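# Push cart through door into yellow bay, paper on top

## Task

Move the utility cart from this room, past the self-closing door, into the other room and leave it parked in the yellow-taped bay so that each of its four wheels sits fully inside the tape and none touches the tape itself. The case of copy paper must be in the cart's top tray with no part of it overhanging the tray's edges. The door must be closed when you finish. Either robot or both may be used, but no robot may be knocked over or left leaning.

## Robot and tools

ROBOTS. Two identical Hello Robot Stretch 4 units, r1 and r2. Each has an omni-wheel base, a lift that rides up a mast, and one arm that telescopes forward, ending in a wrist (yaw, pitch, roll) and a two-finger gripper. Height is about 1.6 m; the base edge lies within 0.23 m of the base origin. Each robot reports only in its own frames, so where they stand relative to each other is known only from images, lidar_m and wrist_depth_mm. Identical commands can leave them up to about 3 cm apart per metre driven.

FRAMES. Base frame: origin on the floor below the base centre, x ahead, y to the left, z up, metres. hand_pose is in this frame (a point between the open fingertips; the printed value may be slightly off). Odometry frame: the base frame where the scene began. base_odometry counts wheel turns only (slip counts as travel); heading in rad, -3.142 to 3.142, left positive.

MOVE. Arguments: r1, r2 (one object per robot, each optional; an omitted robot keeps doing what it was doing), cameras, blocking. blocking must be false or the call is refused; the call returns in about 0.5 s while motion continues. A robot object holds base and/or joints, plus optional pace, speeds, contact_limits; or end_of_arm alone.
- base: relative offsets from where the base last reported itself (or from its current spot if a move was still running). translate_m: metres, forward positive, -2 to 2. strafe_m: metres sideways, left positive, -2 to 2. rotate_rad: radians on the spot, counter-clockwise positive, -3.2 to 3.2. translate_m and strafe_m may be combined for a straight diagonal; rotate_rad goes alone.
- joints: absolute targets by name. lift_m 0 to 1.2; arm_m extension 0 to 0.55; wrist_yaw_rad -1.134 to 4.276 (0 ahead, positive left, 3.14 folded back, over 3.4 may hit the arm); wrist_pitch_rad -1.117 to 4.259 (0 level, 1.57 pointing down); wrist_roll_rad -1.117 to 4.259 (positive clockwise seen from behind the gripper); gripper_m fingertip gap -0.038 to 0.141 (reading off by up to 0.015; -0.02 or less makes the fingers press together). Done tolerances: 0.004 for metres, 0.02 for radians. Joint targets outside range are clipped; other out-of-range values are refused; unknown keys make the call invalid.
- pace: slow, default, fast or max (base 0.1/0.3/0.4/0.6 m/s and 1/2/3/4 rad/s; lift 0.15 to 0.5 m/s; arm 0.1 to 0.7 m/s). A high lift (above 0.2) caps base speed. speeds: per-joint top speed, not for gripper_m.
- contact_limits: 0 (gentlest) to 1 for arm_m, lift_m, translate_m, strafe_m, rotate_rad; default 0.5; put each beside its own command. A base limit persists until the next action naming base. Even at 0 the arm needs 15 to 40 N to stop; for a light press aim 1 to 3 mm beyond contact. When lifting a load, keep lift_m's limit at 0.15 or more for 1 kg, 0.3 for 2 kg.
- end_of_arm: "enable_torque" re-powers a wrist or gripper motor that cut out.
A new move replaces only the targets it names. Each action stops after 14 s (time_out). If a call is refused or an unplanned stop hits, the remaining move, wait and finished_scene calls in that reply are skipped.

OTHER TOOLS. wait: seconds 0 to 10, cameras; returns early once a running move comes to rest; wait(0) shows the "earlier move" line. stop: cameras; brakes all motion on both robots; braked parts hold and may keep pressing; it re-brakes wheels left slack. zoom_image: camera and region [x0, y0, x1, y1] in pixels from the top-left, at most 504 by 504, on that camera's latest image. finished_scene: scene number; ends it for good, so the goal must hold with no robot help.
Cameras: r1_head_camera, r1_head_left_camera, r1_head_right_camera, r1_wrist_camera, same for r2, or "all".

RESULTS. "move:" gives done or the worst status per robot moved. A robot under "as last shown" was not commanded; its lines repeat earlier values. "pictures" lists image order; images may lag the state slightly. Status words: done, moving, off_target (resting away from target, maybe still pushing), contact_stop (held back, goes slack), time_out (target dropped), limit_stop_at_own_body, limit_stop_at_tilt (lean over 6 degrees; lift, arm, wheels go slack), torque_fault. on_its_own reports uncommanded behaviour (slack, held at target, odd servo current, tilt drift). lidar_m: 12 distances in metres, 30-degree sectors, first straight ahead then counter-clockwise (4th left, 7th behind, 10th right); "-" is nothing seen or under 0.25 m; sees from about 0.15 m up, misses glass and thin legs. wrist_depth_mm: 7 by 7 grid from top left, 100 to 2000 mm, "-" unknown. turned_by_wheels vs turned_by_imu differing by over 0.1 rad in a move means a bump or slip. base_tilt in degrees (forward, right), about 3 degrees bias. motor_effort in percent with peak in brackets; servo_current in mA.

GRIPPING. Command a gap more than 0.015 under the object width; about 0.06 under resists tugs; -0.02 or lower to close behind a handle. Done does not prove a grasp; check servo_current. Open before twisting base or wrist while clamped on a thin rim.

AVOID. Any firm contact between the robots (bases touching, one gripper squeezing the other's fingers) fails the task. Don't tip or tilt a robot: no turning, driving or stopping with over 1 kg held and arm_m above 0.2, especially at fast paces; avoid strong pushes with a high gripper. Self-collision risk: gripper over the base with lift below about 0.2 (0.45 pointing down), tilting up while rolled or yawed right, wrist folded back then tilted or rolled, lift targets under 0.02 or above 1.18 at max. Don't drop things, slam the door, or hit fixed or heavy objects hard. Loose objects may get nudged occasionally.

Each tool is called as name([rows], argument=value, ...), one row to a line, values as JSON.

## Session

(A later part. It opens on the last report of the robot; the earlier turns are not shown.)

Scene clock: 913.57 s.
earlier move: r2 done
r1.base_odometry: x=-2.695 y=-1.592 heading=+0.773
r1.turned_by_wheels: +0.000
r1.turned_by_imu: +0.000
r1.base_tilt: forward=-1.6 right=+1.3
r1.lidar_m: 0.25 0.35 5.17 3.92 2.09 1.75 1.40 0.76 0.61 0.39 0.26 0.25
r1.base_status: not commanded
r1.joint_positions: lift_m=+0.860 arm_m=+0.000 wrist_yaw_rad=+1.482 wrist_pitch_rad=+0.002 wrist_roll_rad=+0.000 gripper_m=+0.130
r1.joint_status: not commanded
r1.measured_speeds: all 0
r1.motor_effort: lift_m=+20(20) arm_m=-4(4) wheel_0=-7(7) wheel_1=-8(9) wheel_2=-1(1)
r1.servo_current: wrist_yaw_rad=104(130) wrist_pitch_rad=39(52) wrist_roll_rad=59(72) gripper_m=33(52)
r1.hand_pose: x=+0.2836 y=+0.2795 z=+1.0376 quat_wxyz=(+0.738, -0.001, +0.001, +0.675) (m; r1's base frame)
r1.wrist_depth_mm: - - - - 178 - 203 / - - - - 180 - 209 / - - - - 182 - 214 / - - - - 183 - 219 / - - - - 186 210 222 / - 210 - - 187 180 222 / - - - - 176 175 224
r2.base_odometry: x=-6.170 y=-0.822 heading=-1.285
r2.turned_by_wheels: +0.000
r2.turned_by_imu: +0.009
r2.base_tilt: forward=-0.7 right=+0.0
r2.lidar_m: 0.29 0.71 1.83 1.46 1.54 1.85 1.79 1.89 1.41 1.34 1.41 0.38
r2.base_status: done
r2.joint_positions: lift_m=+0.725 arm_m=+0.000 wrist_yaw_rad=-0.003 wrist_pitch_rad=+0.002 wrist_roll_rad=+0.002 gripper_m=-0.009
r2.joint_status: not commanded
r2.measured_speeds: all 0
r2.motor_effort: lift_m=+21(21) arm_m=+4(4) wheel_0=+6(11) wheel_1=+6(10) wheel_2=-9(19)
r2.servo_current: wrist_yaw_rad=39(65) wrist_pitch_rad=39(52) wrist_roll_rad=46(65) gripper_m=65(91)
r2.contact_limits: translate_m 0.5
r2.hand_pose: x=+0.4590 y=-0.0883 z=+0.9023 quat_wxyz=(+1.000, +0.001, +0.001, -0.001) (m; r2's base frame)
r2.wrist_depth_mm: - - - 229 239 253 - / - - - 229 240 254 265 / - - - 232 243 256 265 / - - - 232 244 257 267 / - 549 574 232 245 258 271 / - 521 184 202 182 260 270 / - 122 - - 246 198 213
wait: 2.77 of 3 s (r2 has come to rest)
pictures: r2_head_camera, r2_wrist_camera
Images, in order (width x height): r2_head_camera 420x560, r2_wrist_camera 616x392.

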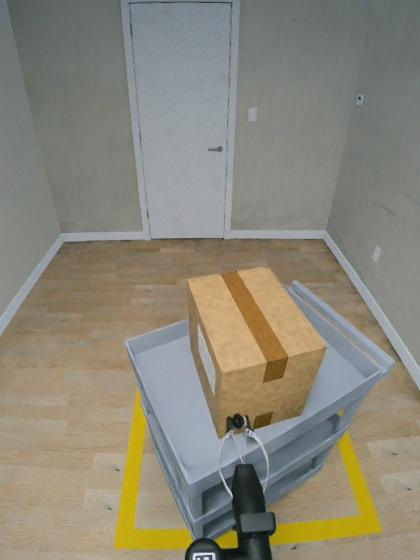

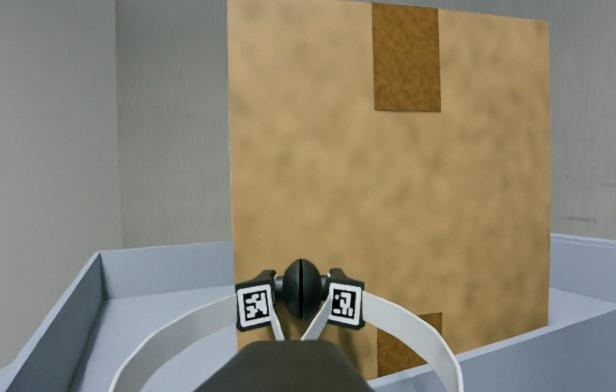

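move(r2={"base":{"translate_m":-0.12,"strafe_m":0.03}}, blocking=false)

wait(seconds=1.5)

move(r2={"joints":{"lift_m":0.65}}, blocking=false)

wait(seconds=1, cameras=["r2_head_camera","r2_wrist_camera"])

Scene clock: 923.40 s.
move: r2 moving
r1: as last shown
r1.lidar_m: 0.25 0.35 5.17 3.91 2.11 1.76 1.39 0.73 0.60 0.37 0.26 0.25
r1.motor_effort: lift_m=+20(20) arm_m=-4(4) wheel_0=-7(7) wheel_1=-8(8) wheel_2=-1(1)
r1.servo_current: wrist_yaw_rad=104(111) wrist_pitch_rad=39(46) wrist_roll_rad=39(65) gripper_m=46(52)
r1.wrist_depth_mm: - - - - 178 - 204 / - - - - 180 - 208 / - - - - 181 - 213 / - - - - 183 - 218 / - - - - 185 211 221 / - 210 - - 187 180 223 / - - - - 177 175 224
r2.base_odometry: x=-6.171 y=-0.790 heading=-1.285
r2.turned_by_wheels: +0.000
r2.turned_by_imu: +0.000
r2.base_tilt: forward=-0.7 right=+0.0
r2.lidar_m: 0.35 0.76 1.86 1.45 1.54 1.84 1.76 1.83 1.41 1.34 1.40 0.44
r2.base_status: translate_m moving; strafe_m moving
r2.joint_positions: lift_m=+0.725 arm_m=+0.000 wrist_yaw_rad=-0.003 wrist_pitch_rad=+0.002 wrist_roll_rad=+0.002 gripper_m=-0.009
r2.joint_status: not commanded
r2.measured_speeds: translate_m=-0.121 strafe_m=+0.029 rotate_rad=+0.001 lift_m=+0.000 arm_m=+0.000 wrist_yaw_rad=+0.000 wrist_pitch_rad=+0.000 wrist_roll_rad=+0.000
r2.motor_effort: lift_m=+21(21) arm_m=+4(4) wheel_0=-8(9) wheel_1=-7(7) wheel_2=+12(13)
r2.servo_current: wrist_yaw_rad=46(52) wrist_pitch_rad=39(46) wrist_roll_rad=39(59) gripper_m=65(78)
r2.hand_pose: x=+0.4590 y=-0.0883 z=+0.9023 quat_wxyz=(+1.000, +0.001, +0.001, -0.001) (m; r2's base frame)
r2.wrist_depth_mm: - - - 254 267 283 - / - - - 254 266 281 - / - - - 256 267 279 - / - - - 256 270 285 - / - - 591 255 270 285 508 / - - 183 202 182 285 252 / 215 - - - 199 229 248
pictures: none

Scene clock: 924.57 s.
earlier move: r2 done
r1.base_odometry: x=-2.695 y=-1.592 heading=+0.773
r1.turned_by_wheels: +0.000
r1.turned_by_imu: +0.000
r1.base_tilt: forward=-1.5 right=+1.3
r1.lidar_m: 0.26 0.36 5.18 3.91 2.12 1.77 1.39 0.75 0.59 0.38 0.25 0.25
r1.base_status: not commanded
r1.joint_positions: lift_m=+0.860 arm_m=+0.000 wrist_yaw_rad=+1.482 wrist_pitch_rad=+0.002 wrist_roll_rad=+0.000 gripper_m=+0.130
r1.joint_status: not commanded
r1.measured_speeds: all 0
r1.motor_effort: lift_m=+20(20) arm_m=-4(4) wheel_0=-6(7) wheel_1=-8(9) wheel_2=-1(1)
r1.servo_current: wrist_yaw_rad=98(124) wrist_pitch_rad=46(52) wrist_roll_rad=39(65) gripper_m=33(52)
r1.hand_pose: x=+0.2836 y=+0.2795 z=+1.0376 quat_wxyz=(+0.738, -0.001, +0.001, +0.675) (m; r1's base frame)
r1.wrist_depth_mm: - - - - 177 - 204 / - - - - 180 - 208 / - - - - 182 - 214 / - - - - 183 - 219 / - - - - 185 211 222 / - 211 - - 187 180 222 / - - - - 176 176 222
r2.base_odometry: x=-6.175 y=-0.699 heading=-1.285
r2.turned_by_wheels: +0.000
r2.turned_by_imu: +0.000
r2.base_tilt: forward=-0.7 right=+0.0
r2.lidar_m: 0.44 2.01 1.89 1.42 1.51 1.74 1.67 1.75 1.42 1.37 1.43 0.51
r2.base_status: done
r2.joint_positions: lift_m=+0.725 arm_m=+0.000 wrist_yaw_rad=-0.003 wrist_pitch_rad=+0.002 wrist_roll_rad=+0.002 gripper_m=-0.009
r2.joint_status: not commanded
r2.measured_speeds: all 0
r2.motor_effort: lift_m=+21(21) arm_m=+4(4) wheel_0=-4(13) wheel_1=-4(8) wheel_2=+3(13)
r2.servo_current: wrist_yaw_rad=52(59) wrist_pitch_rad=39(46) wrist_roll_rad=39(65) gripper_m=65(78)
r2.hand_pose: x=+0.4590 y=-0.0883 z=+0.9023 quat_wxyz=(+1.000, +0.001, +0.001, -0.001) (m; r2's base frame)
r2.wrist_depth_mm: - - - - - - - / - - - 342 355 377 - / - - - 343 357 375 - / - - - 345 362 379 - / - - - 349 362 379 591 / - - 181 202 182 325 357 / 1921 1921 224 - 287 - 1708
wait: 1.17 of 1.5 s (r2 has come to rest)
pictures: none

Scene clock: 925.07 s.
move: r2 moving
r1: as last shown
r1.base_tilt: forward=-1.6 right=+1.3
r1.lidar_m: 0.25 0.33 5.19 3.90 2.10 1.77 1.37 0.72 0.61 0.38 0.27 0.25
r1.motor_effort: lift_m=+20(20) arm_m=-4(4) wheel_0=-6(7) wheel_1=-8(8) wheel_2=-1(1)
r1.servo_current: wrist_yaw_rad=98(117) wrist_pitch_rad=39(46) wrist_roll_rad=59(59) gripper_m=46(52)
r1.wrist_depth_mm: - - - - 178 - 204 / - - - - 180 - 209 / - - - - 182 - 214 / - - - - 183 - 219 / - - - - 185 210 221 / - 209 - - 187 180 224 / - - - - 176 175 223
r2.base_odometry: x=-6.175 y=-0.699 heading=-1.285
r2.turned_by_wheels: +0.000
r2.turned_by_imu: +0.000
r2.base_tilt: forward=-0.7 right=+0.1
r2.lidar_m: 0.44 2.02 1.90 1.42 1.50 1.75 1.67 1.76 1.41 1.37 1.45 0.54
r2.base_status: not commanded
r2.joint_positions: lift_m=+0.687 arm_m=+0.000 wrist_yaw_rad=-0.003 wrist_pitch_rad=+0.002 wrist_roll_rad=+0.002 gripper_m=-0.009
r2.joint_status: lift_m moving
r2.measured_speeds: translate_m=+0.000 strafe_m=+0.000 rotate_rad=+0.000 lift_m=-0.146 arm_m=+0.000 wrist_yaw_rad=+0.000 wrist_pitch_rad=+0.000 wrist_roll_rad=+0.000
r2.motor_effort: lift_m=+13(24) arm_m=+4(4) wheel_0=-3(4) wheel_1=-5(5) wheel_2=+3(3)
r2.servo_current: wrist_yaw_rad=39(59) wrist_pitch_rad=33(46) wrist_roll_rad=46(59) gripper_m=59(72)
r2.hand_pose: x=+0.4590 y=-0.0883 z=+0.8649 quat_wxyz=(+1.000, +0.001, +0.001, -0.001) (m; r2's base frame)
r2.wrist_depth_mm: - - - - 364 - - / - - - 343 355 373 - / - - - 345 357 370 - / - - - 347 359 379 - / - - - 345 355 330 362 / - - 187 203 181 319 357 / 1863 1808 224 - - - 1756
pictures: none

Scene clock: 925.83 s.
earlier move: r2 done
r1.base_odometry: x=-2.695 y=-1.592 heading=+0.773
r1.turned_by_wheels: +0.000
r1.turned_by_imu: +0.000
r1.base_tilt: forward=-1.6 right=+1.3
r1.lidar_m: 0.26 0.36 5.16 3.94 2.10 1.76 1.40 0.77 0.61 0.38 0.26 0.25
r1.base_status: not commanded
r1.joint_positions: lift_m=+0.860 arm_m=+0.000 wrist_yaw_rad=+1.482 wrist_pitch_rad=+0.002 wrist_roll_rad=+0.000 gripper_m=+0.130
r1.joint_status: not commanded
r1.measured_speeds: all 0
r1.on_its_own: wrist_yaw_rad is at rest, and its servo_current (111 mA) is outside its rest range (0 to 104 mA)
r1.motor_effort: lift_m=+20(20) arm_m=-4(4) wheel_0=-7(7) wheel_1=-8(8) wheel_2=-1(1)
r1.servo_current: wrist_yaw_rad=111(124) wrist_pitch_rad=39(52) wrist_roll_rad=59(59) gripper_m=46(52)
r1.hand_pose: x=+0.2836 y=+0.2795 z=+1.0376 quat_wxyz=(+0.738, -0.001, +0.001, +0.675) (m; r1's base frame)
r1.wrist_depth_mm: - - - - 178 - 203 / - - - - 181 - 208 / - - - - 182 - 215 / - - - - 183 - 219 / - - - - 186 211 221 / - 210 - - 187 180 224 / - - - - 176 176 224
r2.base_odometry: x=-6.175 y=-0.699 heading=-1.285
r2.turned_by_wheels: +0.000
r2.turned_by_imu: +0.000
r2.base_tilt: forward=-0.7 right=+0.0
r2.lidar_m: 0.44 2.02 1.89 1.41 1.53 1.74 1.65 1.74 1.42 1.36 1.42 0.53
r2.base_status: not commanded
r2.joint_positions: lift_m=+0.650 arm_m=+0.000 wrist_yaw_rad=-0.003 wrist_pitch_rad=+0.002 wrist_roll_rad=+0.002 gripper_m=-0.009
r2.joint_status: all done
r2.measured_speeds: all 0
r2.motor_effort: lift_m=+14(24) arm_m=+4(4) wheel_0=-4(4) wheel_1=-5(5) wheel_2=+2(3)
r2.servo_current: wrist_yaw_rad=46(59) wrist_pitch_rad=39(46) wrist_roll_rad=52(65) gripper_m=65(72)
r2.hand_pose: x=+0.4590 y=-0.0883 z=+0.8279 quat_wxyz=(+1.000, +0.001, +0.001, -0.001) (m; r2's base frame)
r2.wrist_depth_mm: - - - 342 353 370 - / - - - 343 355 373 - / - - - 345 359 375 - / - - - 343 353 370 357 / - - 227 247 279 319 357 / - - 187 193 180 - - / 1708 1808 - - - - 1756
wait: 0.77 of 1 s (r2 has come to rest)
pictures: r2_head_camera, r2_wrist_camera
Images, in order (width x height): r2_head_camera 420x560, r2_wrist_camera 616x392.

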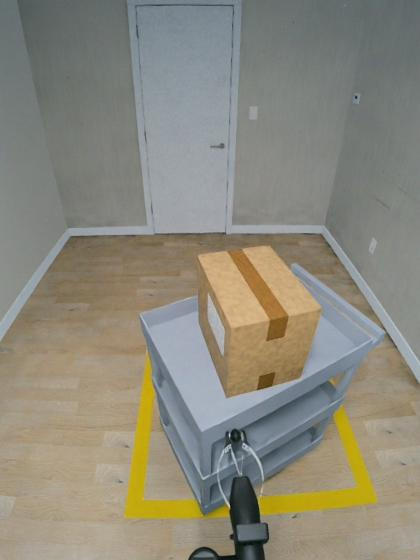

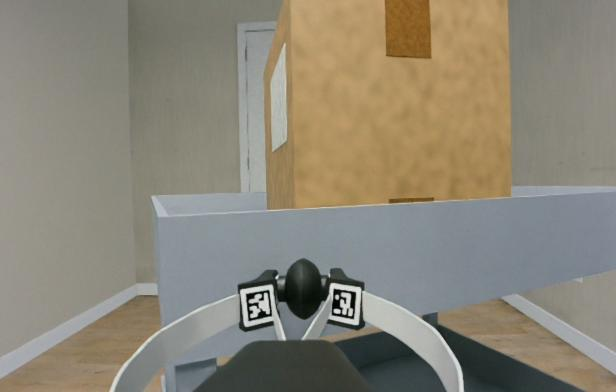

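move(r2={"base":{"translate_m":0.27},"pace":"slow","contact_limits":{"translate_m":0.5}}, blocking=false)

wait(seconds=3.5, cameras=["r2_head_camera","r2_wrist_camera"])

Scene clock: 931.07 s.
move: r2 moving
r1.base_odometry: x=-2.695 y=-1.592 heading=+0.773
r1.turned_by_wheels: +0.000
r1.turned_by_imu: +0.000
r1.base_tilt: forward=-1.5 right=+1.3
r1.lidar_m: 0.25 0.34 5.17 3.89 2.12 1.75 1.37 0.74 0.61 0.37 0.27 0.25
r1.base_status: not commanded
r1.joint_positions: lift_m=+0.860 arm_m=+0.000 wrist_yaw_rad=+1.482 wrist_pitch_rad=+0.002 wrist_roll_rad=+0.000 gripper_m=+0.130
r1.joint_status: not commanded
r1.measured_speeds: all 0
r1.motor_effort: lift_m=+20(20) arm_m=-4(4) wheel_0=-6(7) wheel_1=-8(8) wheel_2=-1(1)
r1.servo_current: wrist_yaw_rad=117(124) wrist_pitch_rad=33(46) wrist_roll_rad=65(65) gripper_m=39(46)
r1.hand_pose: x=+0.2836 y=+0.2795 z=+1.0376 quat_wxyz=(+0.738, -0.001, +0.001, +0.675) (m; r1's base frame)
r1.wrist_depth_mm: - - - - 178 - 204 / - - - - 181 - 208 / - - - - 182 - 215 / - - - - 183 - 218 / - - - - 185 210 223 / - 210 - - 187 180 223 / - - - - 177 175 224
r2.base_odometry: x=-6.171 y=-0.710 heading=-1.285
r2.turned_by_wheels: +0.000
r2.turned_by_imu: +0.000
r2.base_tilt: forward=-0.7 right=+0.1
r2.lidar_m: 0.42 2.03 1.86 1.43 1.53 1.73 1.68 1.77 1.43 1.35 1.43 0.52
r2.base_status: translate_m moving
r2.joint_positions: lift_m=+0.650 arm_m=+0.000 wrist_yaw_rad=-0.003 wrist_pitch_rad=+0.002 wrist_roll_rad=+0.002 gripper_m=-0.009
r2.joint_status: not commanded
r2.measured_speeds: translate_m=+0.045 strafe_m=+0.000 rotate_rad=-0.005 lift_m=+0.000 arm_m=+0.000 wrist_yaw_rad=+0.000 wrist_pitch_rad=+0.000 wrist_roll_rad=+0.000
r2.motor_effort: lift_m=+14(14) arm_m=+4(4) wheel_0=+7(7) wheel_1=+7(7) wheel_2=-11(11)
r2.servo_current: wrist_yaw_rad=46(52) wrist_pitch_rad=46(46) wrist_roll_rad=52(52) gripper_m=72(72)
r2.contact_limits: translate_m 0.5
r2.hand_pose: x=+0.4590 y=-0.0883 z=+0.8279 quat_wxyz=(+1.000, +0.001, +0.001, -0.001) (m; r2's base frame)
r2.wrist_depth_mm: - - - 332 345 364 - / - - - 334 347 364 - / - - - 338 349 366 - / - - - 336 345 362 349 / - - 221 237 270 307 349 / - - 186 191 181 - - / 1756 1618 - - - - 1756
pictures: none

Scene clock: 934.57 s.
earlier move: r2 done
r1.base_odometry: x=-2.695 y=-1.592 heading=+0.773
r1.turned_by_wheels: +0.000
r1.turned_by_imu: +0.000
r1.base_tilt: forward=-1.6 right=+1.3
r1.lidar_m: 0.25 0.36 5.19 3.92 2.11 1.76 1.39 0.75 0.60 0.40 0.27 0.25
r1.base_status: not commanded
r1.joint_positions: lift_m=+0.860 arm_m=+0.000 wrist_yaw_rad=+1.482 wrist_pitch_rad=+0.002 wrist_roll_rad=+0.000 gripper_m=+0.130
r1.joint_status: not commanded
r1.measured_speeds: all 0
r1.on_its_own: wrist_yaw_rad is at rest, and its servo_current (117 mA) is outside its rest range (0 to 104 mA)
r1.motor_effort: lift_m=+20(20) arm_m=-4(4) wheel_0=-7(7) wheel_1=-8(9) wheel_2=-1(1)
r1.servo_current: wrist_yaw_rad=117(130) wrist_pitch_rad=33(52) wrist_roll_rad=72(72) gripper_m=39(52)
r1.hand_pose: x=+0.2836 y=+0.2795 z=+1.0376 quat_wxyz=(+0.738, -0.001, +0.001, +0.675) (m; r1's base frame)
r1.wrist_depth_mm: - - - - 178 - 203 / - - - - 180 - 208 / - - - - 182 - 214 / - - - - 183 - 220 / - - - - 186 211 223 / - 210 - - 187 180 223 / - - - - 176 176 224
r2.base_odometry: x=-6.099 y=-0.957 heading=-1.285
r2.turned_by_wheels: +0.000
r2.turned_by_imu: +0.001
r2.base_tilt: forward=-0.7 right=+0.0
r2.lidar_m: 0.45 0.48 1.74 1.43 1.50 2.03 1.94 1.92 1.45 1.36 0.66 0.47
r2.base_status: done
r2.joint_positions: lift_m=+0.650 arm_m=+0.000 wrist_yaw_rad=-0.003 wrist_pitch_rad=+0.002 wrist_roll_rad=+0.002 gripper_m=-0.009
r2.joint_status: not commanded
r2.measured_speeds: all 0
r2.motor_effort: lift_m=+14(14) arm_m=+4(4) wheel_0=+4(13) wheel_1=+5(8) wheel_2=-7(16)
r2.servo_current: wrist_yaw_rad=46(59) wrist_pitch_rad=39(52) wrist_roll_rad=46(65) gripper_m=65(78)
r2.contact_limits: translate_m 0.5
r2.hand_pose: x=+0.4591 y=-0.0882 z=+0.8279 quat_wxyz=(+1.000, +0.001, +0.001, -0.001) (m; r2's base frame)
r2.wrist_depth_mm: - - 312 293 278 - - / - - 312 297 282 - - / - - 315 298 283 - - / - - 314 297 283 272 517 / 237 236 236 236 236 236 235 / 237 238 186 193 183 237 236 / - 1618 - - - - 1618
wait: 3.50 s; at rest by 3.47 s
pictures: r2_head_camera, r2_wrist_camera
Images, in order (width x height): r2_head_camera 420x560, r2_wrist_camera 616x392.

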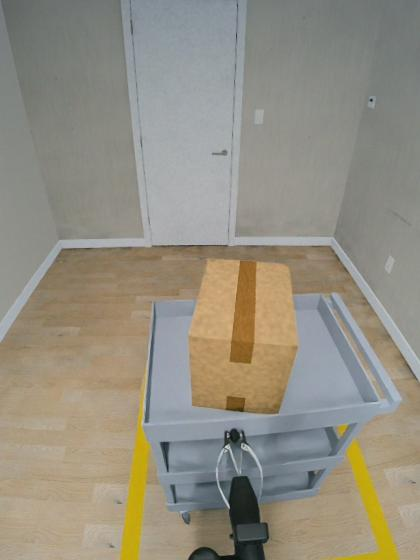

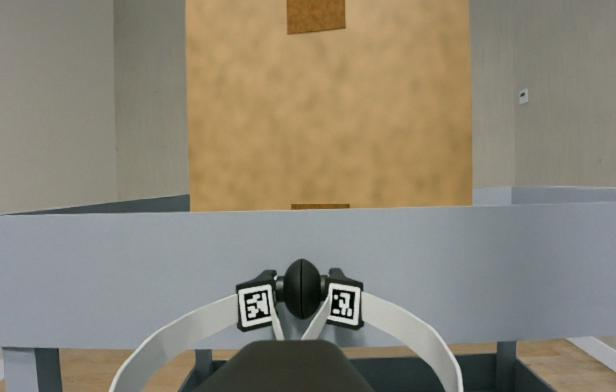

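move(r2={"base":{"translate_m":-0.5}}, r1={"base":{"translate_m":-0.15,"strafe_m":-0.2},"pace":"slow"}, blocking=false)

wait(seconds=1.5)

wait(seconds=2.5, cameras=["r2_head_camera","r2_head_left_camera","r1_head_left_camera","r1_wrist_camera"])

zoom_image(camera="r2_head_camera", region=[90, 280, 380, 500])

Scene clock: 939.60 s.
move: r1 moving; r2 moving
r1.base_odometry: x=-2.693 y=-1.605 heading=+0.772
r1.turned_by_wheels: -0.001
r1.turned_by_imu: -0.001
r1.base_tilt: forward=-1.6 right=+1.3
r1.lidar_m: 0.25 0.33 5.19 3.92 2.10 1.76 1.37 0.74 0.58 0.38 0.27 0.25
r1.base_status: translate_m moving; strafe_m moving
r1.joint_positions: lift_m=+0.860 arm_m=+0.000 wrist_yaw_rad=+1.482 wrist_pitch_rad=+0.002 wrist_roll_rad=+0.000 gripper_m=+0.130
r1.joint_status: not commanded
r1.measured_speeds: translate_m=-0.027 strafe_m=-0.037 rotate_rad=+0.000 lift_m=+0.000 arm_m=+0.000 wrist_yaw_rad=+0.000 wrist_pitch_rad=+0.001 wrist_roll_rad=+0.000
r1.motor_effort: lift_m=+20(20) arm_m=-4(4) wheel_0=-5(8) wheel_1=-13(14) wheel_2=+6(6)
r1.servo_current: wrist_yaw_rad=98(117) wrist_pitch_rad=39(46) wrist_roll_rad=52(59) gripper_m=39(46)
r1.hand_pose: x=+0.2836 y=+0.2795 z=+1.0376 quat_wxyz=(+0.738, -0.001, +0.001, +0.675) (m; r1's base frame)
r1.wrist_depth_mm: - - - - 193 - 216 / - - - - 196 - 221 / - - - - - - 224 / - - - - - - 224 / - - - - - 212 224 / - 211 - - - 186 222 / - - - - 183 190 220
r2.base_odometry: x=-6.107 y=-0.928 heading=-1.285
r2.turned_by_wheels: +0.000
r2.turned_by_imu: +0.000
r2.base_tilt: forward=-0.7 right=+0.1
r2.lidar_m: 0.47 0.52 1.72 1.41 1.49 1.96 1.90 1.93 1.42 1.36 0.74 0.51
r2.base_status: translate_m moving
r2.joint_positions: lift_m=+0.650 arm_m=+0.000 wrist_yaw_rad=-0.003 wrist_pitch_rad=+0.002 wrist_roll_rad=+0.002 gripper_m=-0.009
r2.joint_status: not commanded
r2.measured_speeds: translate_m=-0.122 strafe_m=+0.000 rotate_rad=-0.002 lift_m=+0.000 arm_m=+0.000 wrist_yaw_rad=+0.000 wrist_pitch_rad=+0.000 wrist_roll_rad=+0.000
r2.motor_effort: lift_m=+14(14) arm_m=+4(4) wheel_0=-7(9) wheel_1=-9(9) wheel_2=+12(12)
r2.servo_current: wrist_yaw_rad=52(59) wrist_pitch_rad=39(46) wrist_roll_rad=46(59) gripper_m=65(72)
r2.hand_pose: x=+0.4591 y=-0.0882 z=+0.8279 quat_wxyz=(+1.000, +0.001, +0.001, -0.001) (m; r2's base frame)
r2.wrist_depth_mm: - - 340 319 304 - - / - - 342 322 306 - - / - - 343 324 307 - - / - - 342 322 306 300 517 / 263 263 263 262 263 262 263 / 265 265 186 193 181 263 263 / - 1661 - - - - 1708
pictures: none

Scene clock: 941.10 s.
earlier move: r1 moving; r2 moving
r1.base_odometry: x=-2.675 y=-1.742 heading=+0.773
r1.turned_by_wheels: +0.001
r1.turned_by_imu: +0.000
r1.base_tilt: forward=-1.6 right=+1.2
r1.lidar_m: 0.42 0.62 5.32 3.77 2.03 1.69 1.11 0.58 0.48 0.44 0.36 0.34
r1.base_status: translate_m moving; strafe_m moving
r1.joint_positions: lift_m=+0.860 arm_m=+0.000 wrist_yaw_rad=+1.498 wrist_pitch_rad=+0.002 wrist_roll_rad=+0.000 gripper_m=+0.130
r1.joint_status: not commanded
r1.measured_speeds: translate_m=-0.058 strafe_m=-0.079 rotate_rad=+0.004 lift_m=+0.000 arm_m=+0.000 wrist_yaw_rad=+0.000 wrist_pitch_rad=+0.000 wrist_roll_rad=+0.000
r1.motor_effort: lift_m=+20(20) arm_m=+4(4) wheel_0=+5(8) wheel_1=-5(16) wheel_2=+4(11)
r1.servo_current: wrist_yaw_rad=59(124) wrist_pitch_rad=33(52) wrist_roll_rad=33(65) gripper_m=39(52)
r1.hand_pose: x=+0.2791 y=+0.2812 z=+1.0376 quat_wxyz=(+0.732, -0.001, +0.001, +0.681) (m; r1's base frame)
r1.wrist_depth_mm: - - - - - - - / - - - - - - - / - - - - - - - / - - - - - - - / - - - - - - - / - 211 - - - 196 - / - - - 146 - - -
r2.base_odometry: x=-6.213 y=-0.567 heading=-1.285
r2.turned_by_wheels: +0.000
r2.turned_by_imu: +0.000
r2.base_tilt: forward=-0.7 right=+0.1
r2.lidar_m: 0.86 1.98 1.70 1.40 1.51 1.60 1.51 1.61 1.42 1.34 1.45 0.91
r2.base_status: translate_m moving
r2.joint_positions: lift_m=+0.650 arm_m=+0.000 wrist_yaw_rad=-0.003 wrist_pitch_rad=+0.002 wrist_roll_rad=+0.002 gripper_m=-0.009
r2.joint_status: not commanded
r2.measured_speeds: translate_m=-0.218 strafe_m=+0.002 rotate_rad=-0.002 lift_m=+0.000 arm_m=+0.000 wrist_yaw_rad=+0.000 wrist_pitch_rad=+0.000 wrist_roll_rad=+0.000
r2.motor_effort: lift_m=+14(14) arm_m=+4(4) wheel_0=-3(12) wheel_1=-5(9) wheel_2=+4(13)
r2.servo_current: wrist_yaw_rad=52(59) wrist_pitch_rad=39(46) wrist_roll_rad=52(59) gripper_m=72(72)
r2.hand_pose: x=+0.4591 y=-0.0882 z=+0.8279 quat_wxyz=(+1.000, +0.001, +0.001, -0.001) (m; r2's base frame)
r2.wrist_depth_mm: - - - - - - - / - - - 707 - - - / - - - 699 - - - / - - - 699 - - - / - - - - - - - / - - 187 193 180 - - / 1756 1756 - - - - 1756
wait: 1.50 s; no rest
pictures: none

Scene clock: 942.27 s.
earlier move: r1 moving; r2 done
r1.base_odometry: x=-2.663 y=-1.835 heading=+0.773
r1.turned_by_wheels: +0.000
r1.turned_by_imu: -0.001
r1.base_tilt: forward=-1.6 right=+1.3
r1.lidar_m: 0.68 3.44 5.40 3.68 2.00 1.65 0.91 0.48 0.38 0.37 0.41 0.45
r1.base_status: translate_m moving; strafe_m moving
r1.joint_positions: lift_m=+0.860 arm_m=+0.000 wrist_yaw_rad=+1.498 wrist_pitch_rad=+0.002 wrist_roll_rad=+0.000 gripper_m=+0.130
r1.joint_status: not commanded
r1.measured_speeds: translate_m=-0.021 strafe_m=-0.027 rotate_rad=-0.001 lift_m=+0.000 arm_m=+0.000 wrist_yaw_rad=+0.000 wrist_pitch_rad=+0.000 wrist_roll_rad=+0.000
r1.motor_effort: lift_m=+20(20) arm_m=+4(4) wheel_0=-1(8) wheel_1=-2(16) wheel_2=+3(11)
r1.servo_current: wrist_yaw_rad=65(124) wrist_pitch_rad=46(52) wrist_roll_rad=46(65) gripper_m=39(52)
r1.hand_pose: x=+0.2791 y=+0.2812 z=+1.0376 quat_wxyz=(+0.732, -0.001, +0.001, +0.681) (m; r1's base frame)
r1.wrist_depth_mm: - - - - - - - / - - - - - - - / - - - - - - - / - - - - - - - / - - - - - - - / - 209 - - - 196 - / - - - 146 - - -
r2.base_odometry: x=-6.239 y=-0.478 heading=-1.285
r2.turned_by_wheels: +0.000
r2.turned_by_imu: +0.000
r2.base_tilt: forward=-0.7 right=+0.1
r2.lidar_m: 0.95 2.06 1.48 1.43 1.48 1.50 1.44 1.49 1.43 1.36 1.42 0.99
r2.base_status: done
r2.joint_positions: lift_m=+0.650 arm_m=+0.000 wrist_yaw_rad=-0.003 wrist_pitch_rad=+0.002 wrist_roll_rad=+0.002 gripper_m=-0.009
r2.joint_status: not commanded
r2.measured_speeds: all 0
r2.motor_effort: lift_m=+14(14) arm_m=+4(4) wheel_0=-3(12) wheel_1=-4(9) wheel_2=+3(13)
r2.servo_current: wrist_yaw_rad=39(59) wrist_pitch_rad=39(46) wrist_roll_rad=39(59) gripper_m=65(78)
r2.hand_pose: x=+0.4591 y=-0.0882 z=+0.8279 quat_wxyz=(+1.000, +0.001, +0.001, -0.001) (m; r2's base frame)
r2.wrist_depth_mm: - - - - - - - / - - - - - - - / - - - 788 - - - / - - - 809 - - - / - - - - - - - / - - 187 192 176 - - / 1756 1808 - - - - 1708
wait: 1.17 of 2.5 s (r2 has come to rest)
pictures: r1_head_left_camera, r1_wrist_camera, r2_head_camera, r2_head_left_camera
Images, in order (width x height): r1_head_left_camera 420x672, r1_wrist_camera 616x392, r2_head_camera 420x560, r2_head_left_camera 420x672.

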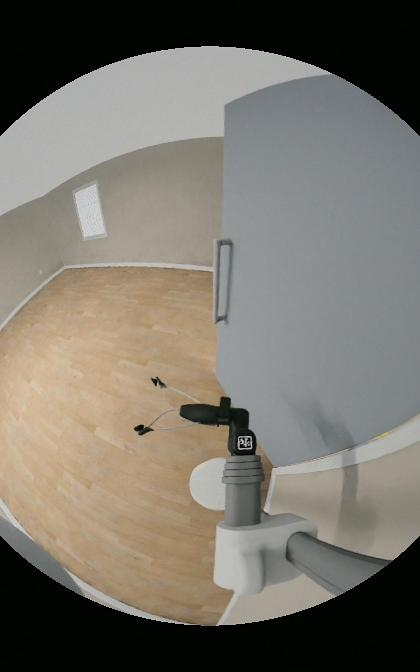

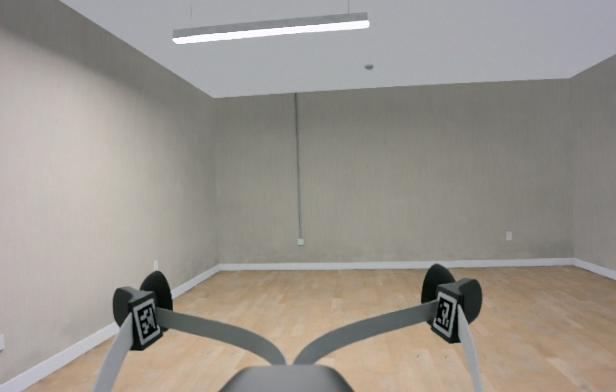

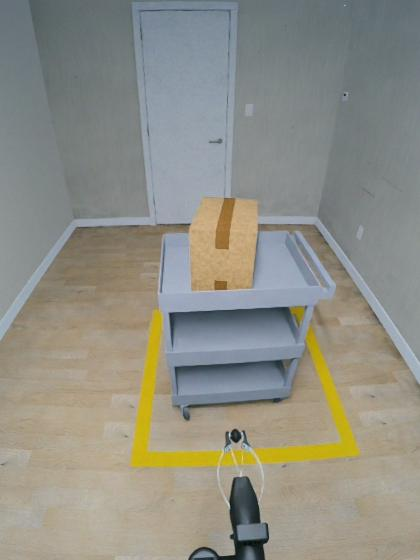

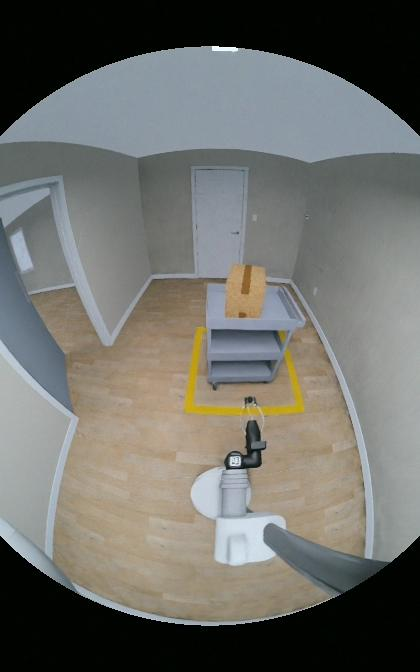

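Scaled by 1.738 from the camera's 420x560 image, which has a finer 1200x1600 frame.

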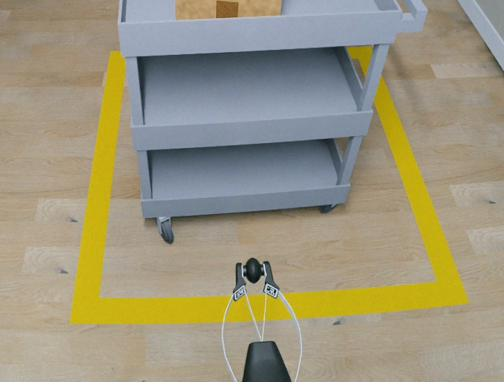

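wait(seconds=4, cameras=["r1_head_left_camera","r2_head_left_camera"])

wait(seconds=3, cameras=["r1_head_left_camera","r2_head_left_camera"])

Scene clock: 947.17 s.
earlier move: r1 done
r1.base_odometry: x=-2.662 y=-1.840 heading=+0.773
r1.turned_by_wheels: +0.000
r1.turned_by_imu: -0.001
r1.base_tilt: forward=-1.6 right=+1.3
r1.lidar_m: 3.08 3.45 5.40 3.72 1.99 1.64 0.89 0.49 0.38 0.37 0.43 0.73
r1.base_status: done
r1.joint_positions: lift_m=+0.860 arm_m=+0.000 wrist_yaw_rad=+1.498 wrist_pitch_rad=+0.002 wrist_roll_rad=+0.000 gripper_m=+0.130
r1.joint_status: not commanded
r1.measured_speeds: all 0
r1.motor_effort: lift_m=+20(20) arm_m=+4(4) wheel_0=+2(8) wheel_1=-3(16) wheel_2=+1(11)
r1.servo_current: wrist_yaw_rad=52(124) wrist_pitch_rad=46(52) wrist_roll_rad=39(65) gripper_m=46(52)
r1.hand_pose: x=+0.2791 y=+0.2812 z=+1.0376 quat_wxyz=(+0.732, -0.001, +0.001, +0.681) (m; r1's base frame)
r1.wrist_depth_mm: - - - - - - - / - - - - - - - / - - - - - - - / - - - - - - - / - - - - - - - / - 211 - - - 197 - / - - - 146 - - -
r2.base_odometry: x=-6.239 y=-0.478 heading=-1.285
r2.turned_by_wheels: +0.000
r2.turned_by_imu: +0.001
r2.base_tilt: forward=-0.7 right=+0.1
r2.lidar_m: 0.95 2.03 1.48 1.44 1.51 1.52 1.44 1.52 1.39 1.34 1.39 0.98
r2.base_status: done
r2.joint_positions: lift_m=+0.650 arm_m=+0.000 wrist_yaw_rad=-0.003 wrist_pitch_rad=+0.002 wrist_roll_rad=+0.002 gripper_m=-0.009
r2.joint_status: not commanded
r2.measured_speeds: all 0
r2.motor_effort: lift_m=+14(14) arm_m=+4(4) wheel_0=-3(12) wheel_1=-4(9) wheel_2=+3(13)
r2.servo_current: wrist_yaw_rad=52(59) wrist_pitch_rad=39(46) wrist_roll_rad=59(59) gripper_m=65(78)
r2.hand_pose: x=+0.4591 y=-0.0882 z=+0.8279 quat_wxyz=(+1.000, +0.001, +0.001, -0.001) (m; r2's base frame)
r2.wrist_depth_mm: - - - - - - - / - - - - - - - / - - - 788 - - - / - - - 798 - - - / - - - - - - - / - - 187 192 176 - - / 1756 1708 - - - - 1708
wait: 0.00 of 4 s (r1 has come to rest)
pictures: r1_head_left_camera, r2_head_left_camera
Images, in order (width x height): r1_head_left_camera 420x672, r2_head_left_camera 420x672.

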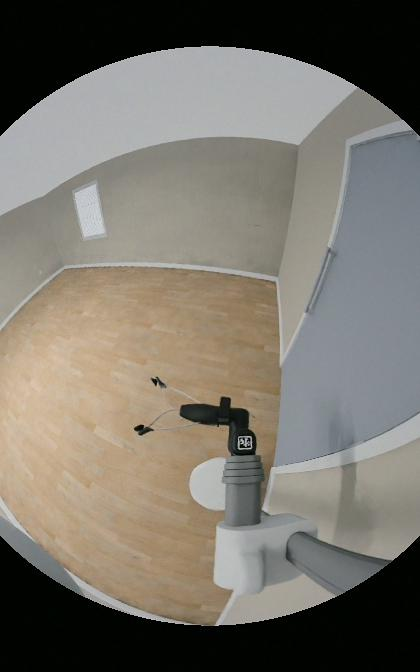

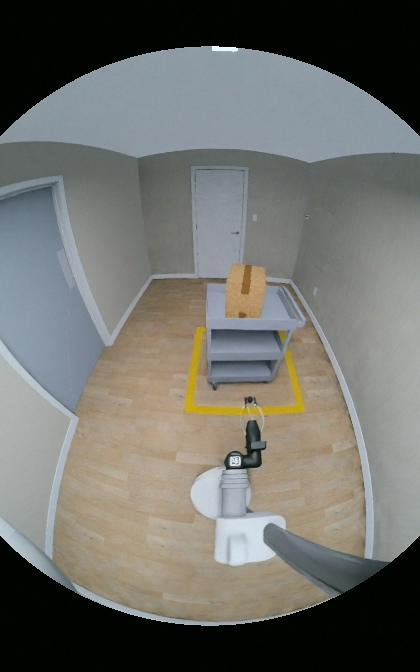

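Scene clock: 950.17 s.
r1.base_odometry: x=-2.662 y=-1.840 heading=+0.773
r1.turned_by_wheels: +0.000
r1.turned_by_imu: +0.000
r1.base_tilt: forward=-1.6 right=+1.2
r1.lidar_m: 3.08 3.43 5.40 3.69 1.98 1.65 0.90 0.48 0.37 0.37 0.46 0.70
r1.base_status: done
r1.joint_positions: lift_m=+0.860 arm_m=+0.000 wrist_yaw_rad=+1.498 wrist_pitch_rad=+0.002 wrist_roll_rad=+0.000 gripper_m=+0.130
r1.joint_status: not commanded
r1.measured_speeds: all 0
r1.motor_effort: lift_m=+20(20) arm_m=+4(4) wheel_0=+3(8) wheel_1=-3(16) wheel_2=+1(11)
r1.servo_current: wrist_yaw_rad=39(124) wrist_pitch_rad=33(52) wrist_roll_rad=46(65) gripper_m=39(52)
r1.hand_pose: x=+0.2791 y=+0.2812 z=+1.0376 quat_wxyz=(+0.732, -0.001, +0.001, +0.681) (m; r1's base frame)
r1.wrist_depth_mm: - - - - - - - / - - - - - - - / - - - - - - - / - - - - - - - / - - - - - - - / - 210 - - - 196 - / - - - 146 - - -
r2.base_odometry: x=-6.239 y=-0.478 heading=-1.285
r2.turned_by_wheels: +0.000
r2.turned_by_imu: +0.000
r2.base_tilt: forward=-0.7 right=+0.1
r2.lidar_m: 0.95 2.04 1.45 1.42 1.51 1.51 1.44 1.52 1.39 1.36 1.41 1.02
r2.base_status: done
r2.joint_positions: lift_m=+0.650 arm_m=+0.000 wrist_yaw_rad=-0.003 wrist_pitch_rad=+0.002 wrist_roll_rad=+0.002 gripper_m=-0.009
r2.joint_status: not commanded
r2.measured_speeds: all 0
r2.motor_effort: lift_m=+14(14) arm_m=+4(4) wheel_0=-3(12) wheel_1=-4(9) wheel_2=+3(13)
r2.servo_current: wrist_yaw_rad=39(59) wrist_pitch_rad=39(46) wrist_roll_rad=39(59) gripper_m=72(78)
r2.hand_pose: x=+0.4591 y=-0.0882 z=+0.8279 quat_wxyz=(+1.000, +0.001, +0.001, -0.001) (m; r2's base frame)
r2.wrist_depth_mm: - - - - - - - / - - - - - - - / - - - 788 - - - / - - - 788 - - - / - - - - - - - / - - 187 193 177 - - / 1756 1756 - - - - 1756
wait: 3.00 s; at rest by 0.27 s
pictures: r1_head_left_camera, r2_head_left_camera
Images, in order (width x height): r1_head_left_camera 420x672, r2_head_left_camera 420x672.

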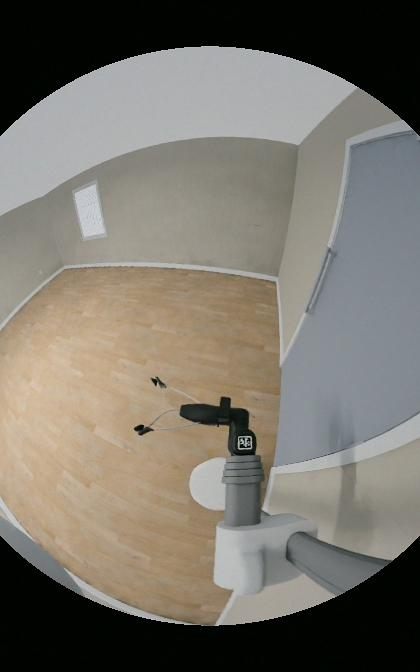

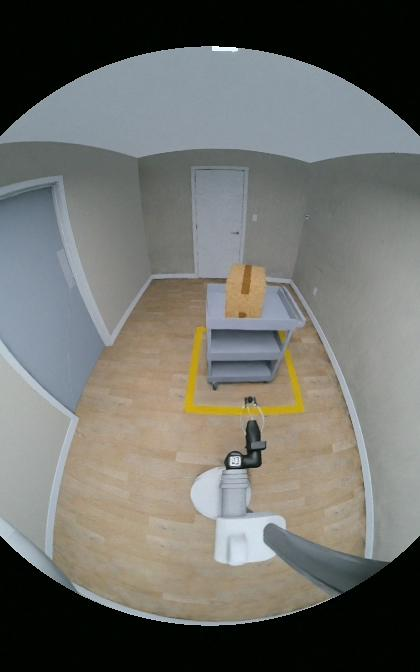

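finished_scene(scene=2)

The scene is finished: the task was done.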